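## Task

Turn the three dice so that their top faces add up to 17, and leave all of them lying flat and wholly on the mat.

## Robot and tools

Robot: two arms, left_arm and right_arm, each with a two-finger gripper. All positions are in the scene frame. Its origin is at table-top height, halfway between the nominal bases. +z points up, +x points out over the table, and left_arm is on the +y side. Image left and right do not match these names. The calibrated bases are left_arm at (-0.001, +0.469, 0) m and right_arm at (-0.007, -0.385, 0) m. A gripper's fingers point along its own +z axis and close along its own x axis. end_effector_position is the point between the pads, and the fingertips reach 17.5 mm past it. A block on the wrist, up to 12 cm long, sticks out toward the gripper's -y side and turns with it.

Row layout, used by execute_actions and move: one flat list of 18 numbers covering both arms. The first 9 are left_arm dx, dy, dz, rx, ry, rz, then left_gripper position, force_limit, speed. The last 9 are the same for the right arm and gripper. Every value is in [-1, 1]. dx..rz are offsets, not poses. They are measured along the scene axes from that arm's Hand target as it stood when the action or move began. 1.0 equals 0.6 m of travel or 180 degrees. rx, ry, rz form a single rotation vector, applied about the Hand target's position. To leave an arm alone, send six zeros for its pose and repeat its current gripper numbers, because a 0 there is a real command.

Gripper numbers are absolute settings. position: +1 is open to 50 mm, about -0.65 brings the pads together, and -1 grips. force_limit: -1 is about 20 N per pad, 0 about 102 N, +1 about 185 N. speed: -1 is 20 mm/s, 0 is 85, +1 is 150. Both start at +1. A new force_limit or speed only takes effect once position changes by at least 0.01. object_status: 0 moving, 1 blocked while opening, 2 blocked while closing (a grip), 3 reached the set position or pads met. After gripping, check for 2. Opening in mm is about (250 - position_measured) x 0.202.

execute_actions(actions, cameras): actions is a list of actions. Each action holds up to 15 rows, one per 1/30 s step, and a short action repeats its last row. Every row counts from the start of its action, so sending the same offset again moves the arm further. An empty actions list returns the full state plus all images. cameras is a list of names, ["all"], or [].

move(target, speed, blend, stop_force, zero, blocking, cameras): target is one 18-number row, or a list of up to 15 rows. Every row is an offset from the same starting Hand targets, not from the row before. The gripper moves in a straight line, with no avoidance of objects or the other arm. speed is in m/s, 0.002 to 3.6, default 0.25; turning is capped at twice that in rad/s. blend is in metres and sets how much corners are rounded; 0 stops at each target. stop_force is 3 to 120 N and applies to both arms. An arm stops when it feels that much push against its direction of travel, then backs off slightly. Use it slowly for touch-downs. Leave it out when moving away from a contact, and do not rely on it while the gripper rotates. zero (default true) re-zeros the force reference first. blocking=false returns early but cannot be combined with stop_force. The result adds a "move:" line such as done, off_target, moving, held or fault, plus limits (paced = clipped, held = steps withheld).

wait(seconds, cameras): lets time pass with no new command. stop(cameras): brakes a running move, though the fingers keep moving. zoom_image(camera, region=[x0,y0,x1,y1]): gives a closer view of the latest image, at most 504x504 px. zero_wrist_force(arm): subtracts the current wrist reading. finished_scene(scene): ends the current scene, given by its number, and cannot be undone. Call nothing after it in that reply.

Cameras: cam_head_left, cam_head_right, cam_high, cam_low (504x504), cam_left_wrist, cam_right_wrist (896x504).

Results: for each gripper, position in metres, quat_wxyz, and velocities, which are left out when near zero. Hand target is the last commanded pose after clipping, and the next offsets count from it. The gripper can settle short of it. Another execute_actions call, even with zero offsets, requests it again; otherwise send the remaining gap as an offset. Commanded orientation is clipped to within 32 degrees of the measured one per step. Wrist force and torque are in the gripper's own axes, and a third line shows the peak since the last reading. Joint torques are raw drive output, noisy and offset. A MOTOR HOT line appears at 70 °C. At 85 °C the arm brakes for 30 to 60 s.

Avoid: stiff pushes into the table or dice. Even slightly past a firm contact can cause a fault, which stops the arm for 10 s; so does about 150 N of outside force or a joint torque limit (wrist about 26.3 N m). Also avoid clashes between the arms, closing a gripper on the other arm's fingers, paths that pass near an arm's own base, fast moves that overshoot, dropping dice from height, and releasing a die while it is still moving. Keep every die on the table, because a die left off it fails the task. Dice can be nudged now and then by outside pushes.

Each tool is called after "Emit:" as name(argument=value, ...) on one line, values as JSON.

## Session

Emit:
execute_actions(actions=[])

Scene clock: 0.00 s.
left_arm: end_effector_position=(+0.4450, +0.0143, +0.1784) position_measured=3 object_status=3 end_effector_quat_wxyz=(-0.205, +0.842, +0.488, +0.105) | right_arm: end_effector_position=(+0.3745, -0.2575, +0.2771) position_measured=3 object_status=3 end_effector_quat_wxyz=(+0.200, +0.680, -0.673, -0.210)
Joint positions: left_arm=[-1.067 -0.977 1.14 -1.306 -1.381 -0.606] | right_arm=[3.613 -1.683 -1.566 -1.994 1.841 -2.743]
Joint velocities: within noise
Joint torques (N m): no reading
Motor temperatures (°C): left_arm=[20 23 23 30 35 30] | right_arm=[32 23 27 31 30 30]
Wrist force (N): no reading
Wrist torque (N m): no reading
Wrist force, peak (N): no reading
Hand target: left_arm +0.4450, +0.0143, +0.1784; -0.205, +0.842, +0.488, +0.105 | right_arm +0.3745, -0.2575, +0.2771; +0.200, +0.680, -0.673, -0.210
Tool commands: left_gripper/position=+1.0 left_gripper/force_limit=+1.0 left_gripper/speed=+1.0 right_gripper/position=+1.0 right_gripper/force_limit=+1.0 right_gripper/speed=+1.0
camera_calibration:
cam_left_wrist: T_world_to_cam=[[0.47784, 0.80191, 0.35863, -0.27747], [0.7986, -0.56662, 0.20294, -0.38125], [0.36594, 0.18943, -0.91115, 0.14485]] pos_world=[0.38404, -0.02096, 0.30886]
cam_right_wrist: T_world_to_cam=[[-0.01062, -0.99878, -0.04821, -0.22691], [-0.49842, -0.0365, 0.86616, -0.06162], [-0.86687, 0.03323, -0.49743, 0.61042]] pos_world=[0.49604, -0.24916, 0.34607]

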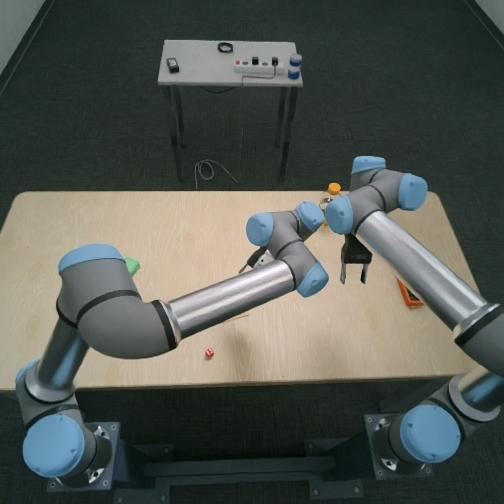

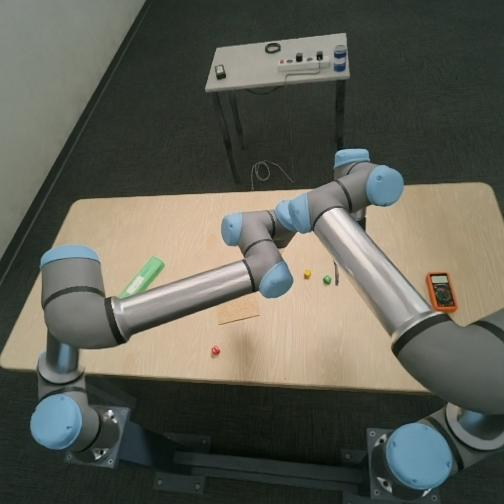

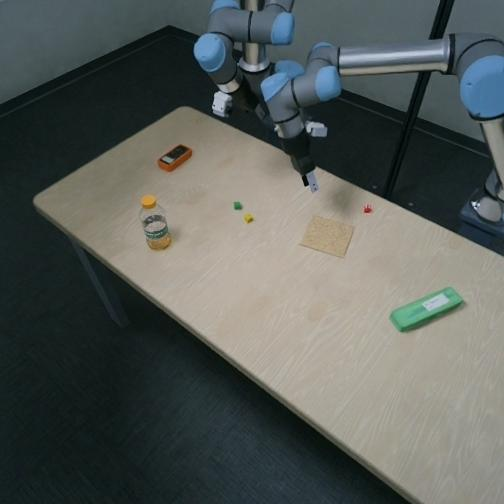

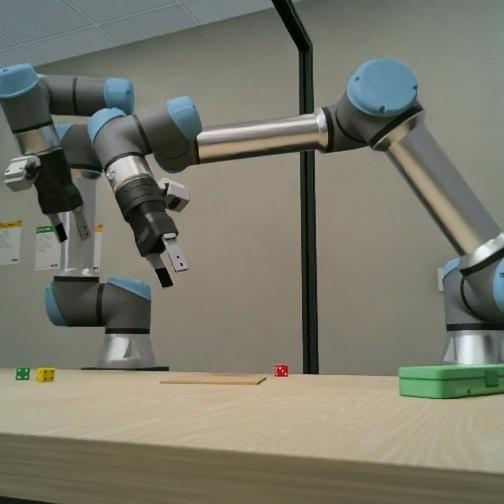

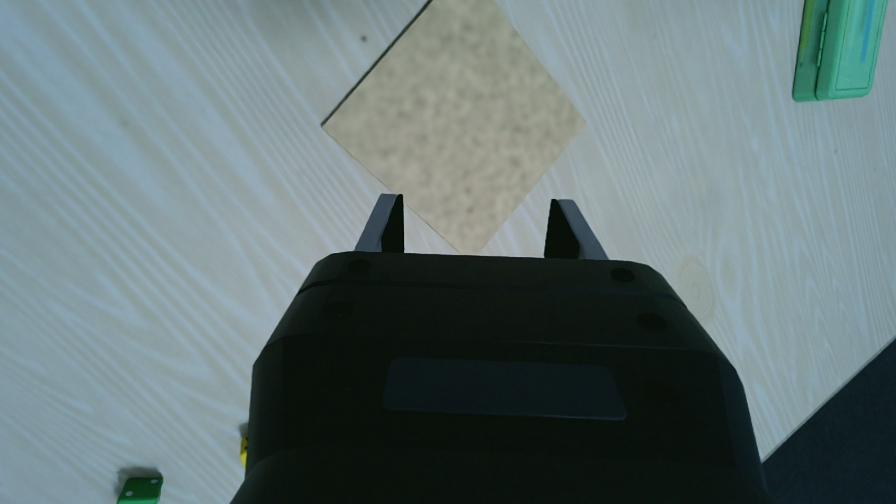

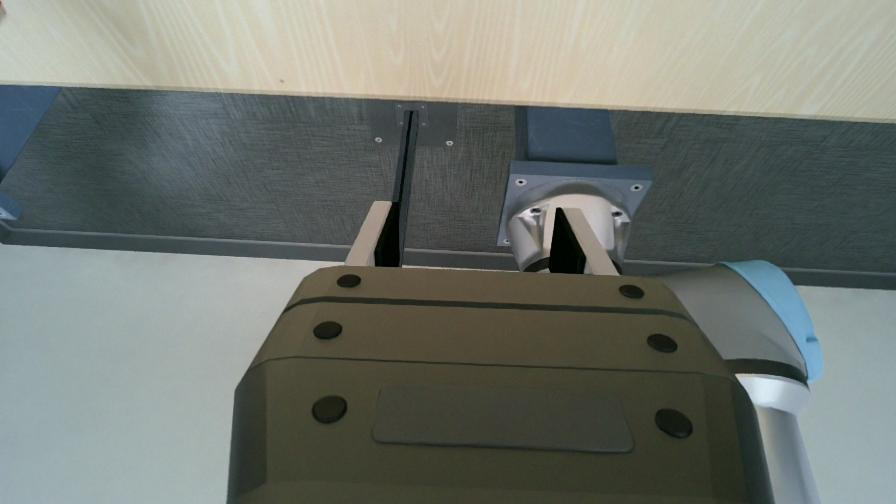

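Emit:
zoom_image(camera="cam_high", region=[220, 190, 270, 240])

Emit:
zoom_image(camera="cam_high", region=[345, 185, 395, 235])

Emit:
zoom_image(camera="cam_low", region=[10, 355, 70, 395])

Emit:
zoom_image(camera="cam_low", region=[255, 350, 305, 390])

Emit:
zoom_image(camera="cam_head_right", region=[295, 260, 335, 290])

Emit:
zoom_image(camera="cam_head_right", region=[200, 290, 270, 370])

Scaled by 10.080 from the camera's image (finer frame: 720x720).

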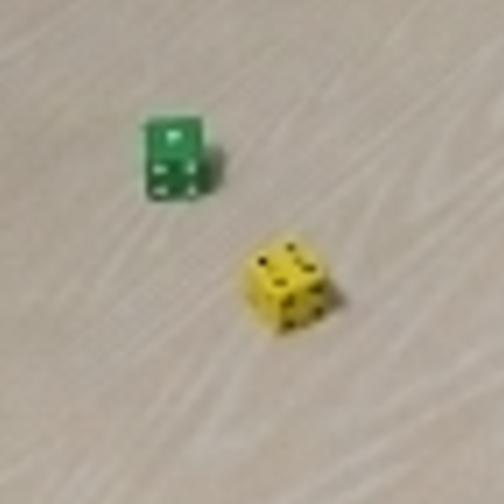

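Scaled by 10.080 from the camera's image (finer frame: 720x720).

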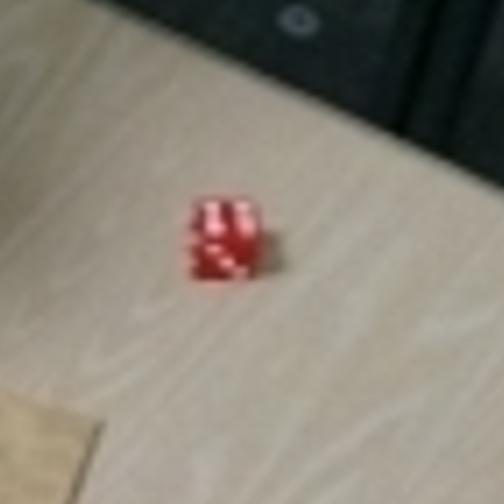

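Scaled by 8.400 from the camera's image (finer frame: 720x720).

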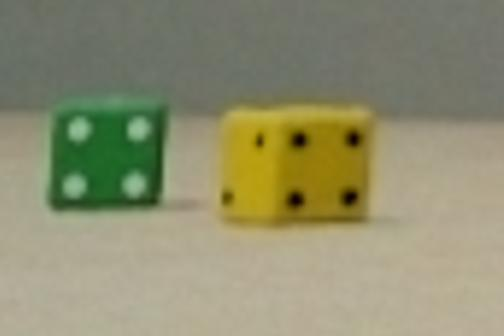

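Scaled by 10.080 from the camera's image (finer frame: 720x720).

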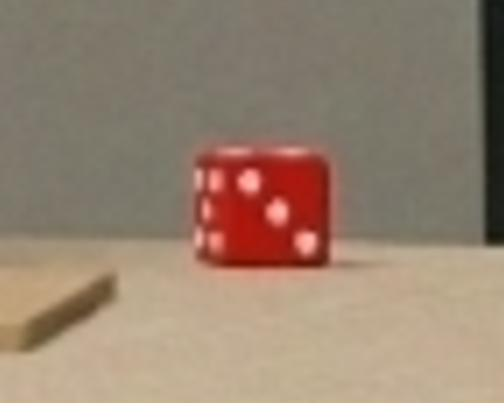

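Scaled by 12.600 from the camera's image (finer frame: 720x720).

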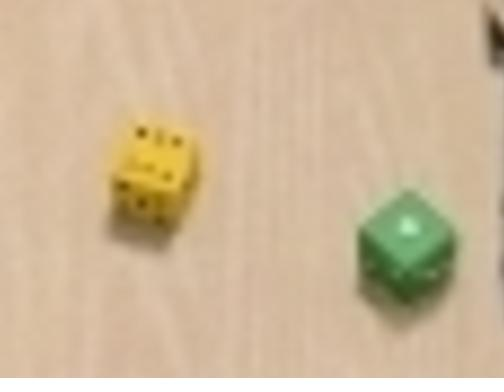

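Scaled by 6.300 from the camera's image (finer frame: 720x720).

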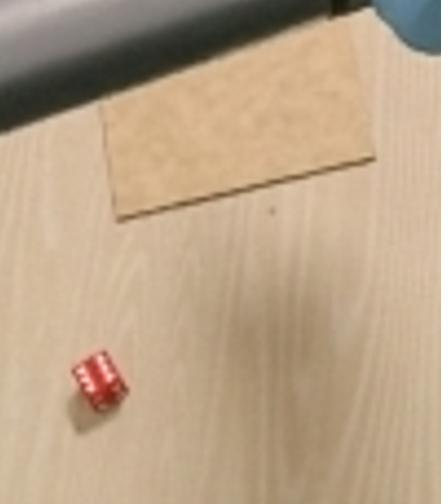

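Emit:
move(target=[[0,-0.12,0.1,-0.148,-0.0076,0,1,1,1,0,-0.4,0.15,0,0,0,1,1,1]], speed=0.4, cameras=["cam_left_wrist","cam_head_right","cam_high"])

Scene clock: 8.63 s.
left_arm: end_effector_position=(+0.4450, -0.0577, +0.2384) position_measured=3 object_status=3 end_effector_quat_wxyz=(+0.000, +0.865, +0.502, +0.000) | right_arm: end_effector_position=(+0.3744, -0.4974, +0.3671) position_measured=3 object_status=3 end_effector_quat_wxyz=(+0.200, +0.680, -0.674, -0.210)
Joint positions: left_arm=[-1.044 -1.113 1.232 -1.69 -1.571 -0.542] | right_arm=[3.165 -1.688 -1.317 -2.296 1.601 -3.126]
Joint torques (N m): left_arm=[12.01 -53.8 -13.12 -5.95 -2.25 2.68] | right_arm=[-12.85 20.24 29.69 -1.22 -1.34 -1.28]
Wrist force (N): left_arm=[-0.5 1.4 -0.7] | right_arm=[-0.2 -0.4 0.3]
Wrist torque (N m): left_arm=[0.15 0.04 -0.12] | right_arm=[-0.10 -0.02 0.10]
Wrist force, peak (N): left_arm=[-0.2 1.5 -1.6] | right_arm=[-2.1 -0.8 0.6]
Hand target: left_arm +0.4450, -0.0577, +0.2384; +0.000, +0.865, +0.502, +0.000 | right_arm +0.3745, -0.4975, +0.3671; +0.200, +0.680, -0.673, -0.210
Off the commanded pose: left_arm 0.000 m, 0 deg | right_arm 0.000 m, 0 deg.
move: done
cam_left_wrist: T_world_to_cam=[[0.47382, 0.88018, -0.02793, -0.14285], [0.79064, -0.41122, 0.45364, -0.48142], [0.3878, -0.23703, -0.89075, 0.17392]] pos_world=[0.38087, -0.03101, 0.36933]
Images, in order (width x height): cam_head_right 504x504, cam_high 504x504, cam_left_wrist 896x504.

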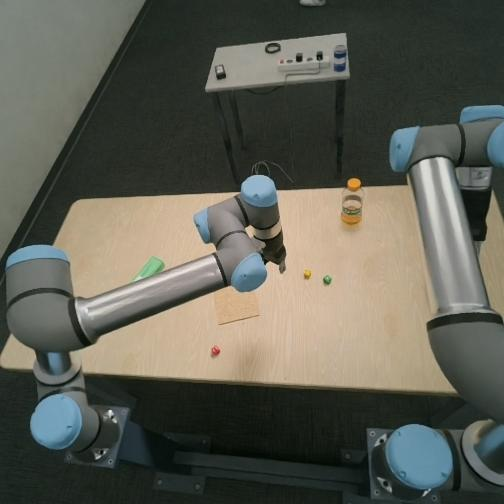

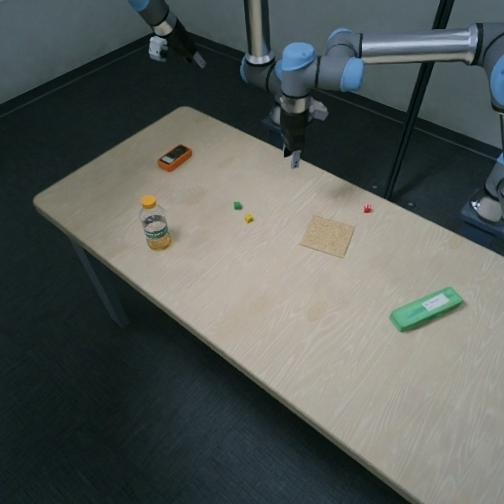

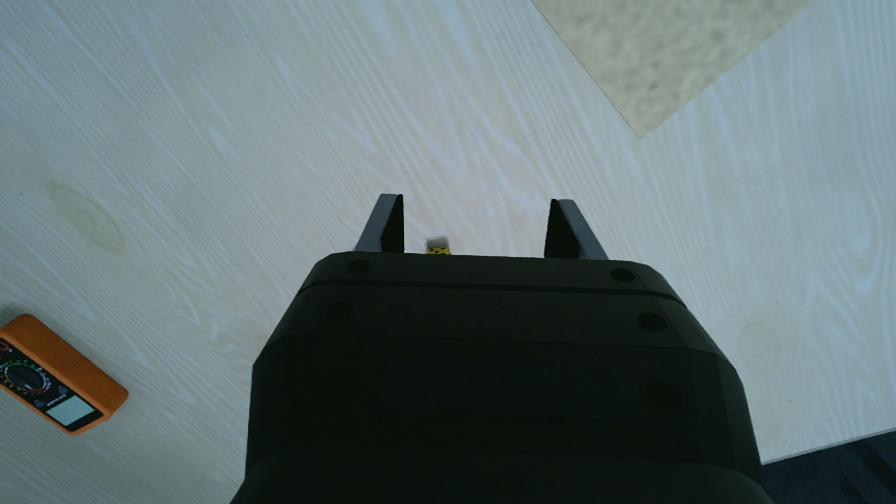

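Emit:
move(target=[-0.322,0.322,-0.07,0,0,0,1,1,1,0.2505,0.545,-0.24,-0.0037,-0.187,0,1,1,1], speed=0.4, cameras=["cam_left_wrist","cam_right_wrist"])

Scene clock: 15.63 s.
left_arm: end_effector_position=(+0.2519, +0.1354, +0.1964) position_measured=3 object_status=3 end_effector_quat_wxyz=(+0.000, +0.865, +0.502, +0.000) | right_arm: end_effector_position=(+0.5247, -0.1706, +0.2232) position_measured=3 object_status=3 end_effector_quat_wxyz=(+0.001, +0.710, -0.704, -0.001)
Joint positions: left_arm=[-1.227 -1.748 2.073 -1.897 -1.571 -0.726] | right_arm=[3.748 -1.757 -1.636 -1.321 1.572 -2.534]
Joint torques (N m): left_arm=[-11.65 -24.34 -14.72 -0.43 1.85 -2.41] | right_arm=[11.12 24.67 30.89 5.15 -1.51 1.44]
Wrist force (N): left_arm=[0.0 1.5 -0.6] | right_arm=[-0.3 -1.5 -0.4]
Wrist torque (N m): left_arm=[0.19 -0.03 0.05] | right_arm=[-0.19 0.05 -0.01]
Wrist force, peak (N): left_arm=[-0.8 2.9 -1.0] | right_arm=[-2.3 -1.8 0.8]
Hand target: left_arm +0.2518, +0.1355, +0.1964; +0.000, +0.865, +0.502, +0.000 | right_arm +0.5248, -0.1705, +0.2231; +0.001, +0.710, -0.704, -0.001
Off the commanded pose: left_arm 0.000 m, 0 deg | right_arm 0.000 m, 0 deg.
move: done
cam_left_wrist: T_world_to_cam=[[0.47385, 0.88016, -0.02811, -0.22244], [0.79063, -0.41116, 0.45371, -0.23032], [0.38778, -0.23722, -0.8907, 0.25719]] pos_world=[0.18777, 0.16209, 0.32732]
cam_right_wrist: T_world_to_cam=[[0.01461, -0.99928, -0.0351, -0.15734], [-0.89492, -0.02872, 0.44529, 0.36648], [-0.44598, 0.02491, -0.8947, 0.57732]] pos_world=[0.58775, -0.16108, 0.34781]

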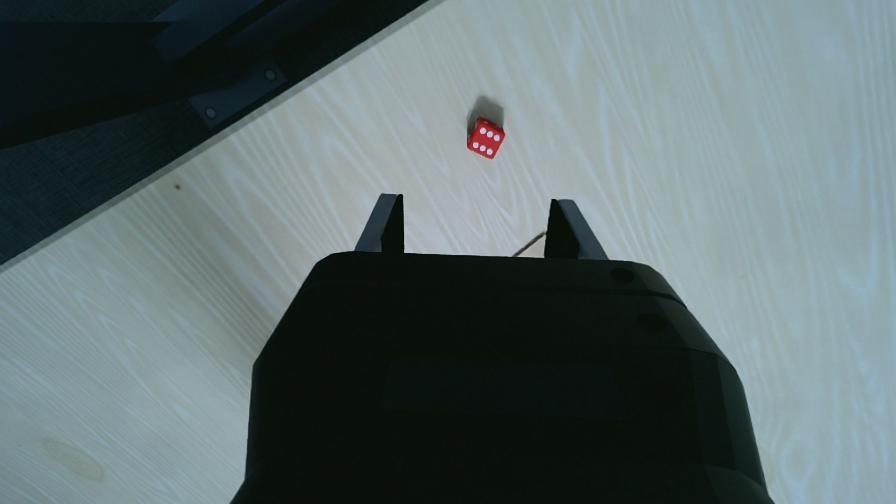

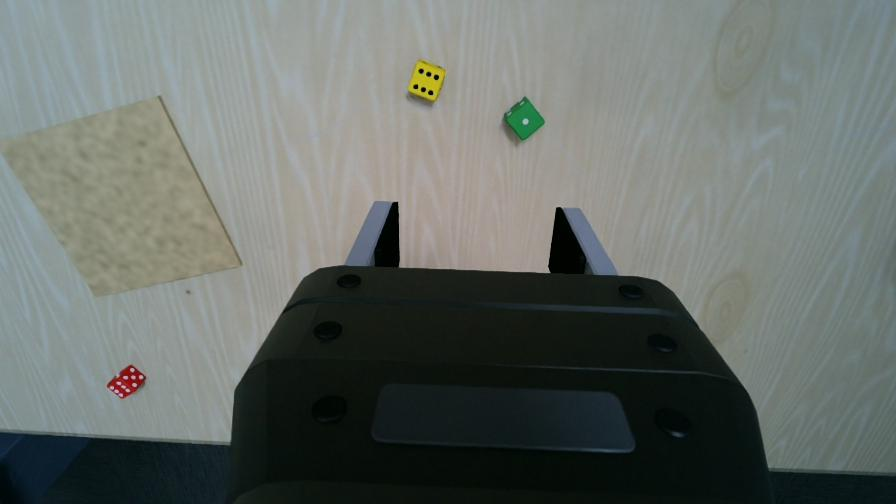

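Emit:
zoom_image(camera="cam_right_wrist", region=[500, 90, 550, 145])

Emit:
zoom_image(camera="cam_right_wrist", region=[400, 50, 455, 110])

Emit:
zoom_image(camera="cam_left_wrist", region=[450, 90, 520, 170])

Scaled by 9.164 from the camera's image (finer frame: 1280x720).

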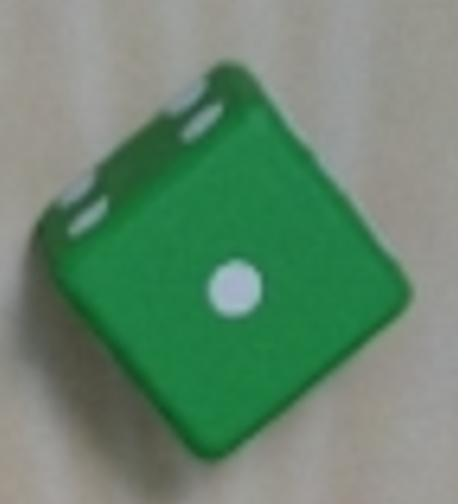

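Scaled by 8.400 from the camera's image (finer frame: 1280x720).

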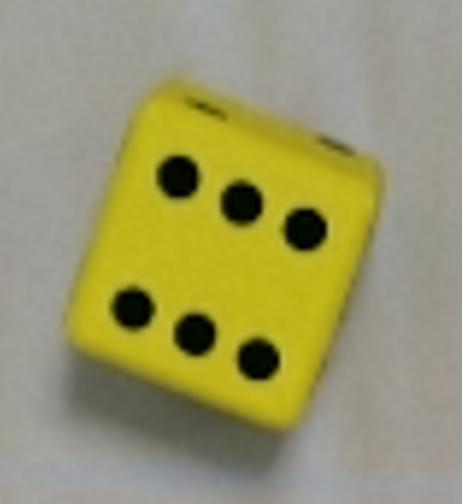

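Scaled by 6.300 from the camera's image (finer frame: 1280x720).

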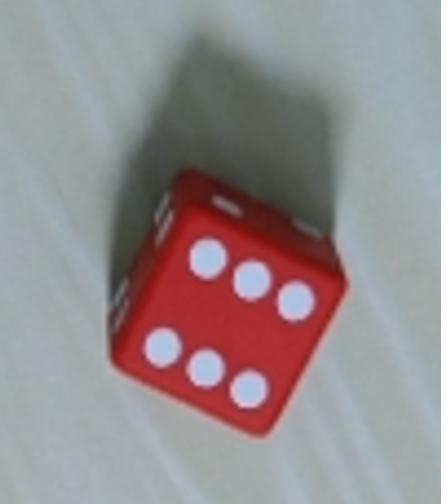

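Emit:
move(target=[0.0117,0.0117,-0.193,0,0,-0.142,1,1,1,0.034,0.0575,-0.2385,0,0,-0.119,1,1,1], cameras=["cam_left_wrist","cam_right_wrist"])

Scene clock: 26.33 s.
left_arm: end_effector_position=(+0.2588, +0.1425, +0.0807) position_measured=3 object_status=3 end_effector_quat_wxyz=(+0.000, +0.955, +0.298, +0.000) | right_arm: end_effector_position=(+0.5451, -0.1360, +0.0801) position_measured=3 object_status=3 end_effector_quat_wxyz=(+0.000, -0.567, +0.823, +0.001)
Joint positions: left_arm=[-1.205 -1.591 2.275 -2.255 -1.571 -0.258] | right_arm=[3.775 -1.966 -1.756 -0.99 1.572 -2.133]
Joint torques (N m): left_arm=[11.76 -5.66 -7.62 -5.68 -2.08 2.75] | right_arm=[12.15 30.74 10.96 5.07 -1.6 1.56]
Wrist force (N): left_arm=[-0.1 1.6 -0.8] | right_arm=[-0.5 -1.5 -0.3]
Wrist torque (N m): left_arm=[0.21 0.01 -0.15] | right_arm=[-0.20 0.06 -0.11]
Wrist force, peak (N): left_arm=[-0.3 1.6 -1.8] | right_arm=[-0.1 -1.3 -1.8]
Hand target: left_arm +0.2588, +0.1425, +0.0806; +0.000, +0.955, +0.298, +0.000 | right_arm +0.5452, -0.1360, +0.0800; +0.000, -0.567, +0.824, +0.001
Off the commanded pose: left_arm 0.000 m, 0 deg | right_arm 0.000 m, 0 deg.
move: done
cam_left_wrist: T_world_to_cam=[[0.80701, 0.58987, -0.02802, -0.2801], [0.53608, -0.71186, 0.45373, -0.07166], [0.2477, -0.38118, -0.8907, 0.2099]] pos_world=[0.21247, 0.19422, 0.21163]
cam_right_wrist: T_world_to_cam=[[-0.35108, -0.93569, -0.03501, 0.07989], [-0.84377, 0.29994, 0.44508, 0.46629], [-0.40596, 0.1858, -0.89481, 0.4577]] pos_world=[0.60729, -0.15015, 0.20481]

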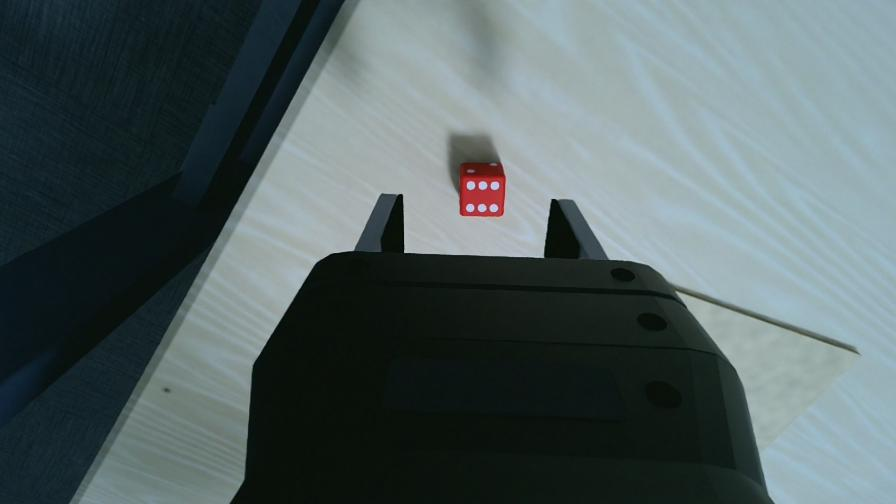

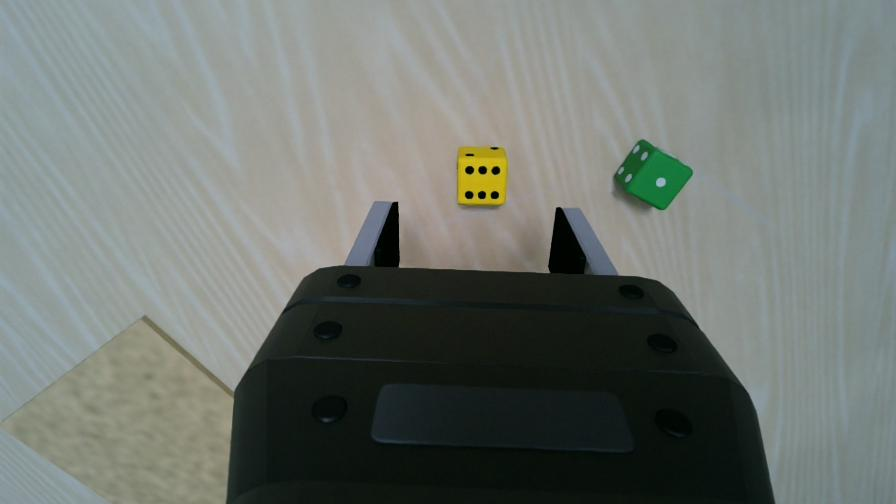

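Emit:
move(target=[0.0017,0.0047,-0.1003,0,0,0,1,1,1,0.0024,0.0024,-0.1,0,0,0,1,1,1], speed=0.05, stop_force=6)

Scene clock: 29.97 s.
left_arm: end_effector_position=(+0.2598, +0.1453, +0.0204) position_measured=3 object_status=3 end_effector_quat_wxyz=(+0.000, +0.955, +0.298, +0.000) | right_arm: end_effector_position=(+0.5466, -0.1346, +0.0200) position_measured=3 object_status=3 end_effector_quat_wxyz=(+0.000, -0.567, +0.824, +0.001)
Joint positions: left_arm=[-1.2 -1.459 2.351 -2.464 -1.571 -0.252] | right_arm=[3.776 -2.058 -1.805 -0.851 1.572 -2.132]
Joint torques (N m): left_arm=[11.74 -9.42 -5.15 -5.77 -1.11 2.63] | right_arm=[10.95 32.33 8.96 5.38 -0.82 1.32]
Wrist force (N): left_arm=[-0.2 1.7 -0.6] | right_arm=[-0.6 -1.7 -0.4]
Wrist torque (N m): left_arm=[0.24 0.02 -0.13] | right_arm=[-0.25 0.07 -0.06]
Wrist force, peak (N): left_arm=[-0.3 2.1 -1.0] | right_arm=[-0.5 -2.0 -0.4]
Hand target: left_arm +0.2598, +0.1453, +0.0204; +0.000, +0.955, +0.298, +0.000 | right_arm +0.5466, -0.1346, +0.0200; +0.000, -0.567, +0.824, +0.001
Off the commanded pose: left_arm 0.000 m, 0 deg | right_arm 0.000 m, 0 deg.
move: done

Emit:
move(target=[[0,0,0.001,0,0,0,-1,-0.8,-0.7,0,0,0.001,0,0,0,-1,-0.8,-0.7],[0,0,0.1,0,0,0,-1,-0.8,-0.7,0,0,0.12,0,0,0,-1,-0.8,-0.7],[0.2987,-0.0255,0.06,0,0,0,-1,-0.8,-0.7,0,0,0.12,0,0,0,-1,-0.8,-0.7]], speed=0.3, blend=[0,0.03,0], cameras=["cam_left_wrist","cam_right_wrist","cam_low"])

Scene clock: 33.97 s.
left_arm: end_effector_position=(+0.4389, +0.1301, +0.0564) position_measured=154 object_status=2 end_effector_quat_wxyz=(+0.000, +0.955, +0.298, +0.000) | right_arm: end_effector_position=(+0.5466, -0.1346, +0.0920) position_measured=154 object_status=2 end_effector_quat_wxyz=(+0.000, -0.567, +0.824, +0.001)
Joint positions: left_arm=[-0.88 -1.244 1.933 -2.261 -1.571 0.068] | right_arm=[3.776 -1.955 -1.737 -1.021 1.572 -2.132]
Joint torques (N m): left_arm=[11.84 -21.48 -31.83 -0.53 -2.17 2.58] | right_arm=[9.64 50.41 28.33 0.29 1.37 1.39]
Wrist force (N): left_arm=[-0.3 1.4 -1.2] | right_arm=[-0.4 -1.5 -0.1]
Wrist torque (N m): left_arm=[0.16 0.02 -0.15] | right_arm=[-0.19 0.06 -0.10]
Wrist force, peak (N): left_arm=[-1.3 1.0 -2.2] | right_arm=[-0.3 -1.6 1.9]
Hand target: left_arm +0.4390, +0.1300, +0.0564; +0.000, +0.955, +0.298, +0.000 | right_arm +0.5466, -0.1346, +0.0920; +0.000, -0.567, +0.824, +0.001
Off the commanded pose: left_arm 0.000 m, 0 deg | right_arm 0.000 m, 0 deg.
move: done
cam_left_wrist: T_world_to_cam=[[0.80722, 0.58958, -0.02805, -0.41884], [0.5358, -0.71199, 0.45386, -0.16595], [0.24761, -0.3814, -0.89063, 0.13907]] pos_world=[0.39257, 0.18182, 0.18742]
cam_right_wrist: T_world_to_cam=[[-0.35137, -0.93558, -0.035, 0.08233], [-0.84369, 0.30021, 0.44504, 0.46184], [-0.40586, 0.1859, -0.89483, 0.46866]] pos_world=[0.60879, -0.14875, 0.21671]
Images, in order (width x height): cam_low 504x504, cam_left_wrist 896x504, cam_right_wrist 896x504.

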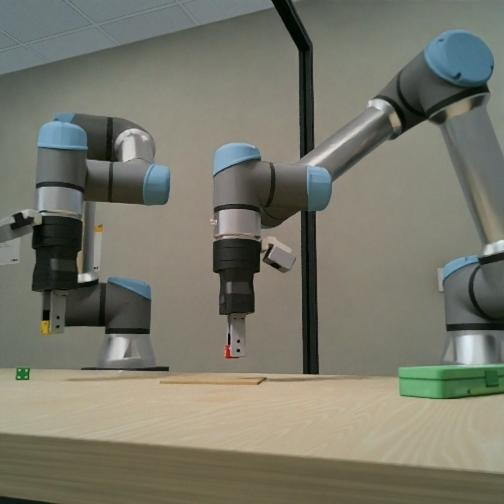

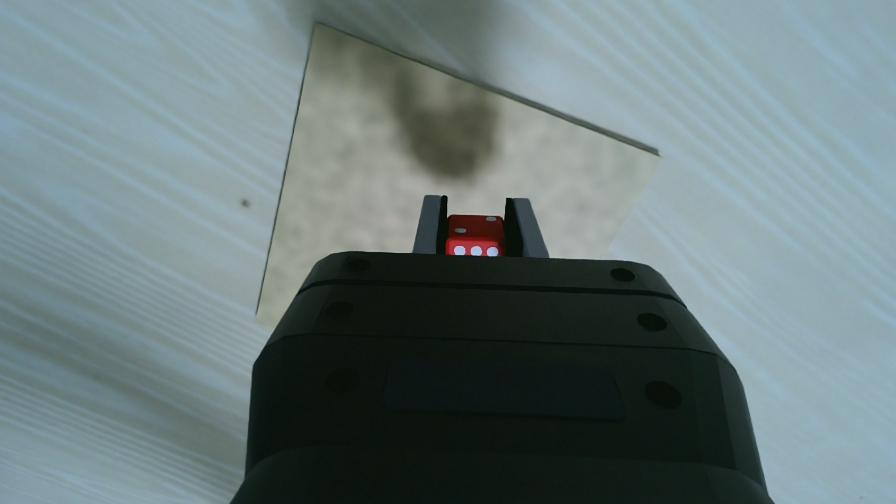

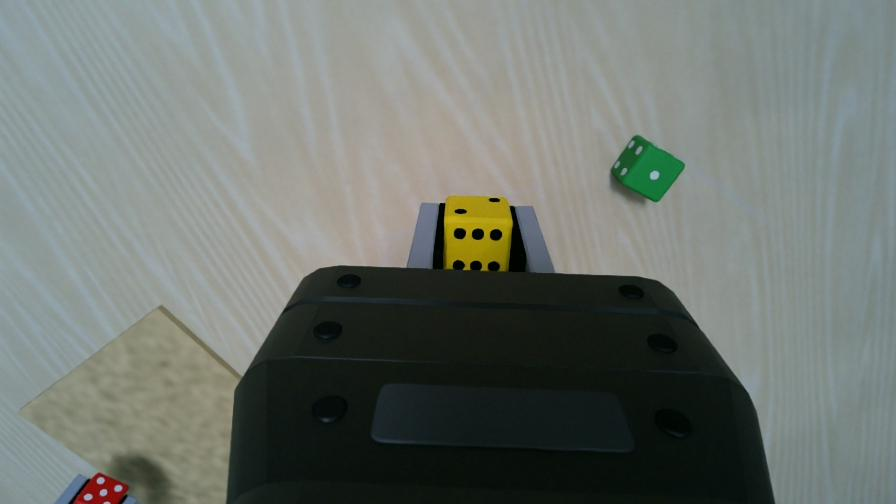

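Emit:
move(target=[[-0.0165,0.008,-0.033,0,0,0,-1,-0.8,-0.7,0,0,0,0,0,0,-1,-0.8,-0.7],[-0.0165,0.008,-0.055,0,0,0,-1,-0.8,-0.7,0,0,0,0,0,0,-1,-0.8,-0.7]], speed=[0.1,0.03], blend=[0.005,0], stop_force=5)

Scene clock: 37.80 s.
left_arm: end_effector_position=(+0.4291, +0.1348, +0.0252) position_measured=154 object_status=2 end_effector_quat_wxyz=(+0.000, +0.955, +0.298, +0.000) | right_arm: end_effector_position=(+0.5466, -0.1346, +0.0920) position_measured=154 object_status=2 end_effector_quat_wxyz=(+0.000, -0.567, +0.824, +0.001)
Joint positions: left_arm=[-0.889 -1.211 1.992 -2.352 -1.571 0.059] | right_arm=[3.776 -1.955 -1.737 -1.021 1.572 -2.132]
Joint torques (N m): left_arm=[-8.05 -42.3 -29.43 -0.48 1.08 -1.34] | right_arm=[11.25 50.08 29.1 0.42 1.22 1.41]
Wrist force (N): left_arm=[0.1 -0.3 -6.0] | right_arm=[-0.3 -1.5 -0.3]
Wrist torque (N m): left_arm=[0.13 0.04 0.05] | right_arm=[-0.20 0.04 -0.11]
Wrist force, peak (N): left_arm=[-1.5 -12.6 -32.8] | right_arm=[-0.5 -1.6 -0.4]
Hand target: left_arm +0.4291, +0.1348, +0.0252; +0.000, +0.955, +0.298, +0.000 (not the last commanded pose) | right_arm +0.5466, -0.1346, +0.0920; +0.000, -0.567, +0.824, +0.001
Off the commanded pose: left_arm 0.002 m, 0 deg | right_arm 0.000 m, 0 deg.
move: contact (left_arm); path passed 1 of 2 targets

Emit:
move(target=[[0,0,0.0005,0,0,0,0.2,-0.8,-0.7,0,0,0,0,0,0,-1,-0.8,-0.7],[0,0,0.12,0,0,0,0.2,-0.8,-0.7,0,0,0,0,0,0,-1,-0.8,-0.7],[-0.267,0.408,0.29,0,0,0,0.2,-0.8,-0.7,-0.02,0.1,0,0,0,0,-1,-0.8,-0.7],[-0.267,0.408,0.29,0,0,0,0.2,-0.8,-0.7,-0.1,0.356,-0.055,0,0,0,-1,-0.8,-0.7]], speed=0.35, blend=[0,0.03,0.03,0], cameras=["cam_right_wrist","cam_high"])

Scene clock: 41.97 s.
left_arm: end_effector_position=(+0.2690, +0.3796, +0.1992) position_measured=123 object_status=3 end_effector_quat_wxyz=(+0.000, +0.955, +0.298, +0.000) | right_arm: end_effector_position=(+0.4866, +0.0788, +0.0591) position_measured=154 object_status=2 end_effector_quat_wxyz=(+0.000, -0.567, +0.824, +0.001)
Joint positions: left_arm=[-0.788 -2.161 2.308 -1.718 -1.571 0.16] | right_arm=[4.082 -2.139 -1.545 -1.029 1.572 -1.826]
Joint torques (N m): left_arm=[-11.87 -11.28 -36.77 -0.33 1.95 -2.51] | right_arm=[11.86 38.37 25.17 0.19 -1.52 1.41]
Wrist force (N): left_arm=[-0.7 1.6 -0.1] | right_arm=[-0.7 -1.3 -0.2]
Wrist torque (N m): left_arm=[0.14 0.05 -0.05] | right_arm=[-0.22 0.11 -0.08]
Wrist force, peak (N): left_arm=[0.1 -0.5 -6.5] | right_arm=[0.6 -2.6 -0.7]
Hand target: left_arm +0.2689, +0.3796, +0.1992; +0.000, +0.955, +0.298, +0.000 | right_arm +0.4866, +0.0790, +0.0590; +0.000, -0.567, +0.824, +0.001
Off the commanded pose: left_arm 0.000 m, 0 deg | right_arm 0.000 m, 0 deg.
move: done
cam_right_wrist: T_world_to_cam=[[-0.35133, -0.93559, -0.03512, 0.25975], [-0.84371, 0.30012, 0.44506, 0.36185], [-0.40586, 0.186, -0.89481, 0.37509]] pos_world=[0.54879, 0.06465, 0.18371]
Images, in order (width x height): cam_high 504x504, cam_right_wrist 896x504.

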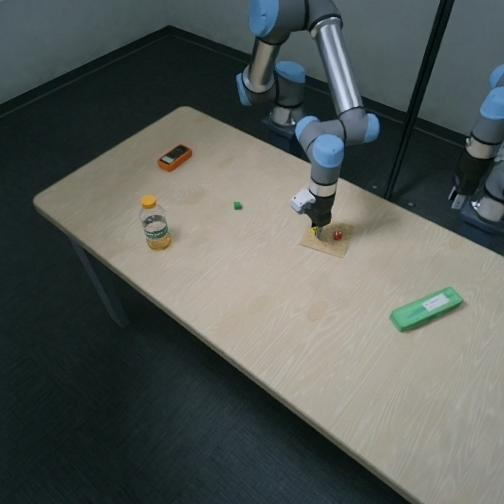

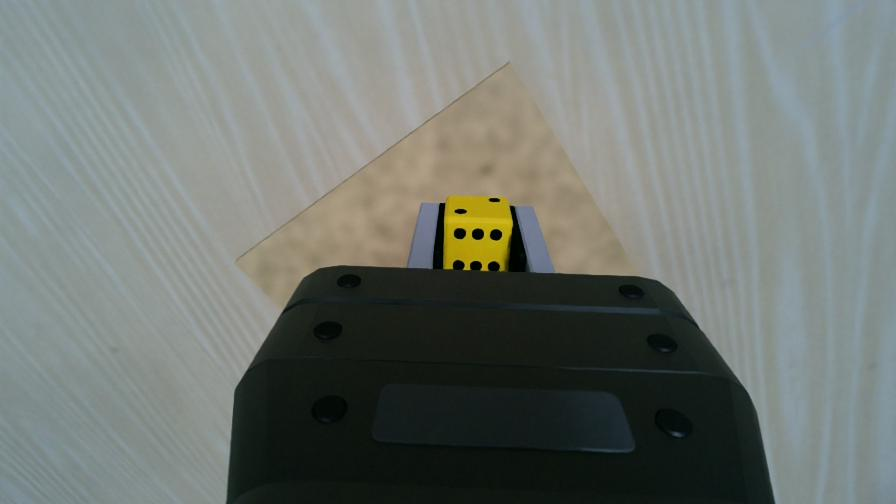

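Emit:
move(target=[[0,0,0,0,0,0,0.2,-0.8,-0.7,0.001,0.007,-0.047,0,0,0,-1,-0.8,-0.7],[0,0,0,0,0,0,0.2,-0.8,-0.7,0.001,0.007,-0.065,0,0,0,-1,-0.8,-0.7]], speed=[0.1,0.012], blend=[0.005,0], stop_force=5)

Scene clock: 45.40 s.
left_arm: end_effector_position=(+0.2689, +0.3796, +0.1992) position_measured=123 object_status=3 end_effector_quat_wxyz=(+0.000, +0.955, +0.298, +0.000) | right_arm: end_effector_position=(+0.4872, +0.0832, +0.0246) position_measured=154 object_status=2 end_effector_quat_wxyz=(+0.000, -0.567, +0.824, +0.001)
Joint positions: left_arm=[-0.788 -2.161 2.308 -1.718 -1.571 0.16] | right_arm=[4.085 -2.19 -1.562 -0.961 1.572 -1.823]
Joint torques (N m): left_arm=[-12.1 -11.08 -36.86 -0.46 1.85 -2.56] | right_arm=[10.73 56.27 26.06 -0.22 -0.88 1.2]
Wrist force (N): left_arm=[-0.1 1.9 -0.3] | right_arm=[-1.1 -1.5 -5.2]
Wrist torque (N m): left_arm=[0.20 -0.04 -0.04] | right_arm=[-0.23 0.11 -0.10]
Wrist force, peak (N): left_arm=[-0.6 2.0 -0.4] | right_arm=[9.3 2.2 -23.8]
Hand target: left_arm +0.2689, +0.3796, +0.1992; +0.000, +0.955, +0.298, +0.000 | right_arm +0.4872, +0.0832, +0.0246; +0.000, -0.567, +0.824, +0.001 (not the last commanded pose)
Off the commanded pose: left_arm 0.000 m, 0 deg | right_arm 0.005 m, 0 deg.
move: contact (right_arm); path passed 1 of 2 targets

Emit:
move(target=[[0,0,0,0,0,0,0.2,-0.8,-0.7,0,0,0.0005,0,0,0,0.2,-0.8,-0.7],[0,0,0,0,0,0,0.2,-0.8,-0.7,0,0,0.18,0,0,0,0.2,-0.8,-0.7],[0,0,0,0,0,0,0.2,-0.8,-0.7,0.114,-0.54,0.18,0.117,0.1581,-0.1614,0.2,-0.8,-0.7],[0,0,0,0,0,0,0.2,-0.8,-0.7,0.114,-0.54,0.099,0.117,0.1581,-0.1614,1,-0.8,0]], speed=0.35, blend=[0,0.02,0.02,0], cameras=["cam_right_wrist","cam_low","cam_high"])

Emit:
zoom_image(camera="cam_high", region=[295, 210, 360, 260])

Scene clock: 52.17 s.
left_arm: end_effector_position=(+0.2689, +0.3796, +0.1992) position_measured=123 object_status=3 end_effector_quat_wxyz=(+0.000, +0.955, +0.298, +0.000) | right_arm: end_effector_position=(+0.5556, -0.2408, +0.0840) position_measured=3 object_status=3 end_effector_quat_wxyz=(-0.098, -0.319, +0.898, +0.285)
Joint positions: left_arm=[-0.788 -2.161 2.308 -1.718 -1.571 0.16] | right_arm=[3.377 -2.096 -1.6 -1.299 2.122 -2.087]
Joint torques (N m): left_arm=[-11.86 -10.75 -37.14 -0.49 1.91 -2.32] | right_arm=[-12.93 35.78 10.96 4.49 2.8 -1.52]
Wrist force (N): left_arm=[-0.3 1.7 -0.4] | right_arm=[0.3 0.2 -0.6]
Wrist torque (N m): left_arm=[0.15 -0.01 -0.04] | right_arm=[0.04 -0.08 0.09]
Wrist force, peak (N): left_arm=[-0.3 2.0 -0.4] | right_arm=[-1.0 -1.8 -5.3]
Hand target: left_arm +0.2689, +0.3796, +0.1992; +0.000, +0.955, +0.298, +0.000 | right_arm +0.5556, -0.2408, +0.0840; -0.098, -0.319, +0.898, +0.285
Off the commanded pose: left_arm 0.000 m, 0 deg | right_arm 0.000 m, 0 deg.
move: done
cam_right_wrist: T_world_to_cam=[[-0.78639, -0.61656, -0.03791, 0.30462], [-0.32083, 0.35522, 0.878, 0.19129], [-0.52787, 0.70262, -0.47716, 0.64198]] pos_world=[0.63981, -0.3312, 0.14992]
Images, in order (width x height): cam_high 504x504, cam_low 504x504, cam_right_wrist 896x504.

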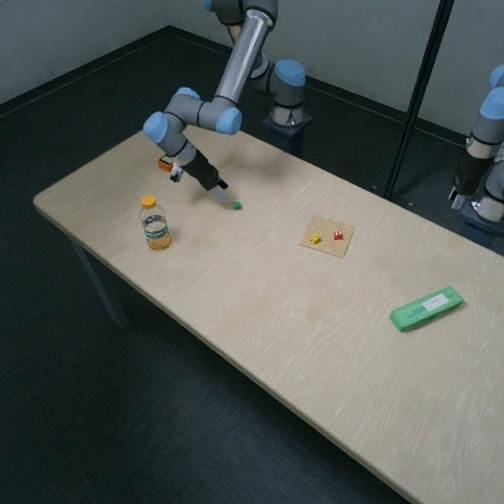

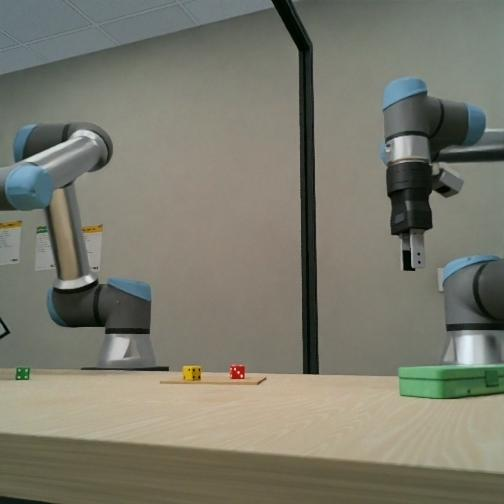

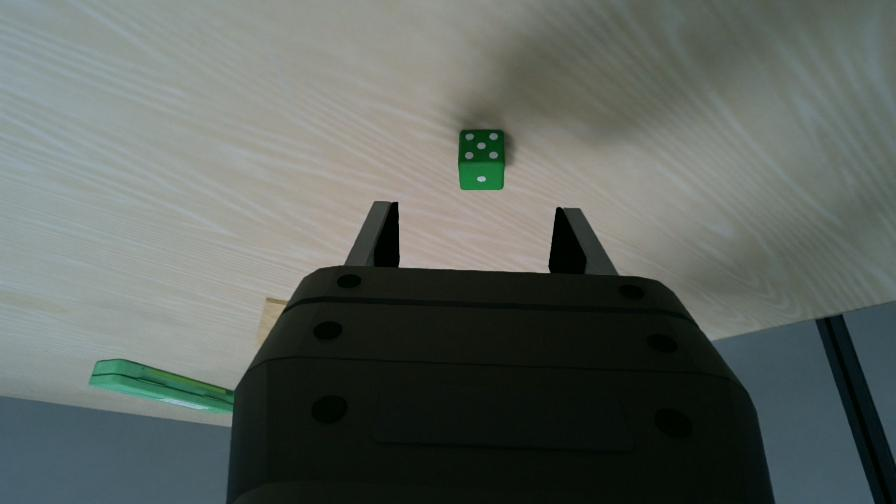

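Scaled by 7.754 from the camera's image (finer frame: 720x720).

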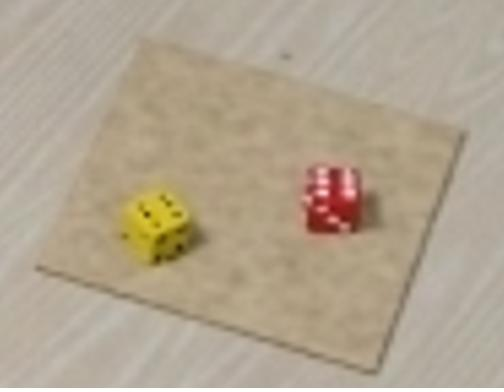

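Emit:
move(target=[[0,0,0,0,0,0,0.2,-0.8,-0.7,-0.0397,0.051,-0.1017,0.0305,0.0242,0,1,-0.8,0],[0,0,0,0,0,0,0.2,-0.8,-0.7,-0.0397,0.051,-0.101,0.0305,0.0242,0,-1,-0.8,-0.7]], speed=[0.12,0.05], cameras=["cam_right_wrist"])

Scene clock: 57.20 s.
left_arm: end_effector_position=(+0.2689, +0.3796, +0.1992) position_measured=123 object_status=3 end_effector_quat_wxyz=(+0.000, +0.955, +0.298, +0.000) | right_arm: end_effector_position=(+0.5318, -0.2102, +0.0234) position_measured=154 object_status=2 end_effector_quat_wxyz=(-0.117, -0.312, +0.879, +0.340)
Joint positions: left_arm=[-0.788 -2.161 2.308 -1.718 -1.571 0.16] | right_arm=[3.398 -2.19 -1.675 -1.189 2.235 -2.106]
Joint torques (N m): left_arm=[-11.5 -11.37 -36.92 -0.45 2 -2.39] | right_arm=[11.17 53.44 7.92 -0.2 2.73 -1.5]
Wrist force (N): left_arm=[-0.6 1.4 -0.6] | right_arm=[0.5 0.3 -0.4]
Wrist torque (N m): left_arm=[0.11 0.03 -0.05] | right_arm=[0.05 -0.15 0.07]
Wrist force, peak (N): left_arm=[-0.7 1.9 -0.5] | right_arm=[0.3 0.7 -1.3]
Hand target: left_arm +0.2689, +0.3796, +0.1992; +0.000, +0.955, +0.298, +0.000 | right_arm +0.5318, -0.2102, +0.0234; -0.117, -0.312, +0.879, +0.340
Off the commanded pose: left_arm 0.000 m, 0 deg | right_arm 0.000 m, 0 deg.
move: done
cam_right_wrist: T_world_to_cam=[[-0.78922, -0.61301, -0.03681, 0.30471], [-0.25196, 0.26856, 0.92972, 0.16991], [-0.56005, 0.74303, -0.36641, 0.60195]] pos_world=[0.62042, -0.30611, 0.07381]

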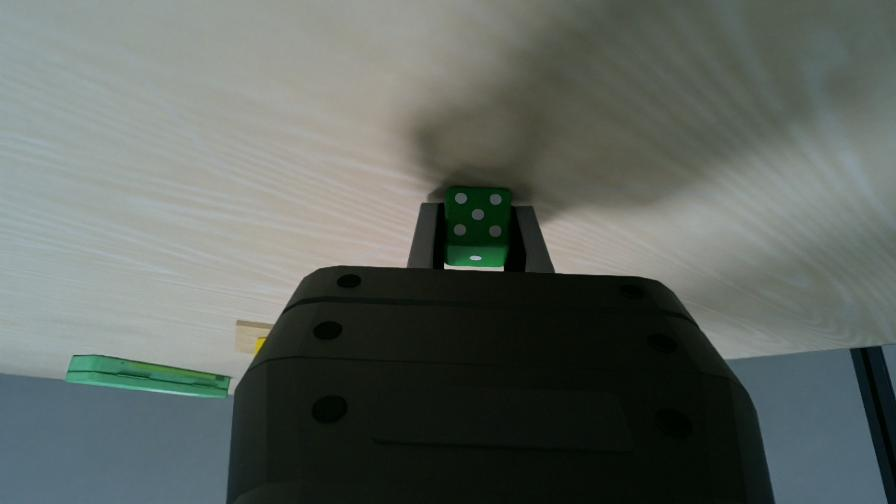

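Emit:
move(target=[[0,0,0,0,0,0,0.2,-0.8,-0.7,0,0,0.22,0,0,0,-1,-0.8,-0.7],[0,0,0,0,0,0,0.2,-0.8,-0.7,-0.203,0.4737,0.22,-0.3915,-0.3115,0,-1,-0.8,-0.7],[0,0,0,0,0,0,0.2,-0.8,-0.7,-0.203,0.4737,0.103,-0.3915,-0.3115,0,-1,-0.8,-0.7]], speed=0.3, blend=[0.02,0.02,0], cameras=["cam_right_wrist","cam_low","cam_high"])

Emit:
zoom_image(camera="cam_low", region=[150, 300, 270, 400])

Emit:
zoom_image(camera="cam_high", region=[295, 200, 365, 260])

Scene clock: 62.63 s.
left_arm: end_effector_position=(+0.2689, +0.3796, +0.1992) position_measured=123 object_status=3 end_effector_quat_wxyz=(+0.000, +0.955, +0.298, +0.000) | right_arm: end_effector_position=(+0.4100, +0.0740, +0.0854) position_measured=154 object_status=2 end_effector_quat_wxyz=(+0.132, -0.306, +0.861, -0.384)
Joint positions: left_arm=[-0.788 -2.161 2.308 -1.718 -1.571 0.16] | right_arm=[4.446 -2.179 -1.49 -1.63 0.934 -0.741]
Joint torques (N m): left_arm=[-12.21 -11.52 -36.54 -0.52 1.82 -2.27] | right_arm=[10.94 39.07 13.98 3.71 -2.82 1.37]
Wrist force (N): left_arm=[-0.5 1.5 -0.5] | right_arm=[-1.7 -3.1 -0.6]
Wrist torque (N m): left_arm=[0.14 0.03 -0.04] | right_arm=[-0.54 0.17 -0.29]
Wrist force, peak (N): left_arm=[-0.8 2.0 -0.4] | right_arm=[-1.8 -3.4 -2.4]
Hand target: left_arm +0.2689, +0.3796, +0.1992; +0.000, +0.955, +0.298, +0.000 | right_arm +0.4100, +0.0740, +0.0852; +0.132, -0.306, +0.861, -0.384
Off the commanded pose: left_arm 0.000 m, 0 deg | right_arm 0.000 m, 0 deg.
move: done
cam_right_wrist: T_world_to_cam=[[-0.75894, -0.65106, -0.01165, 0.3733], [-0.6022, 0.70857, -0.36781, 0.22704], [0.24772, -0.27213, -0.92983, 0.13742]] pos_world=[0.38599, 0.11956, 0.21563]
Images, in order (width x height): cam_high 504x504, cam_low 504x504, cam_right_wrist 896x504.

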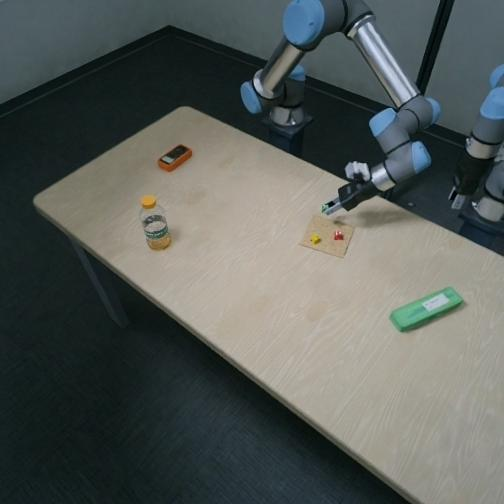

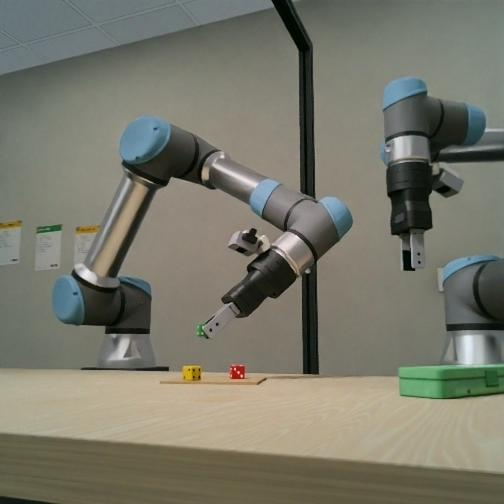

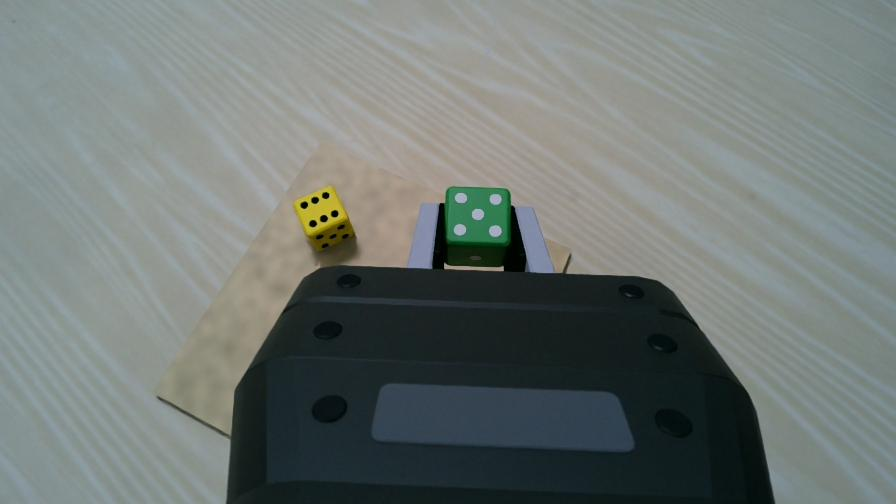

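Scaled by 4.200 from the camera's image (finer frame: 720x720).

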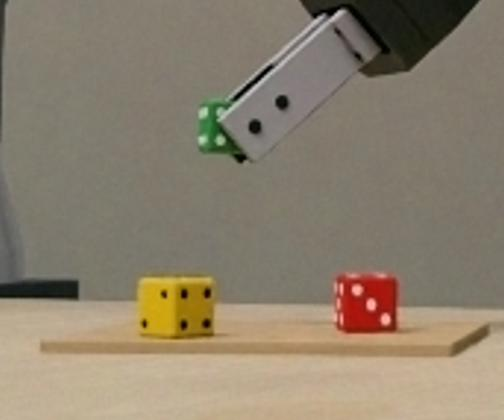

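Scaled by 7.200 from the camera's image (finer frame: 720x720).

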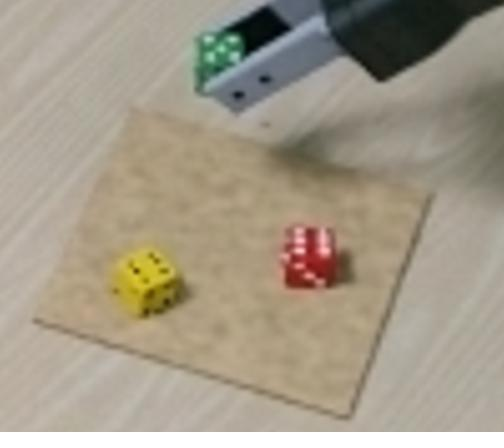

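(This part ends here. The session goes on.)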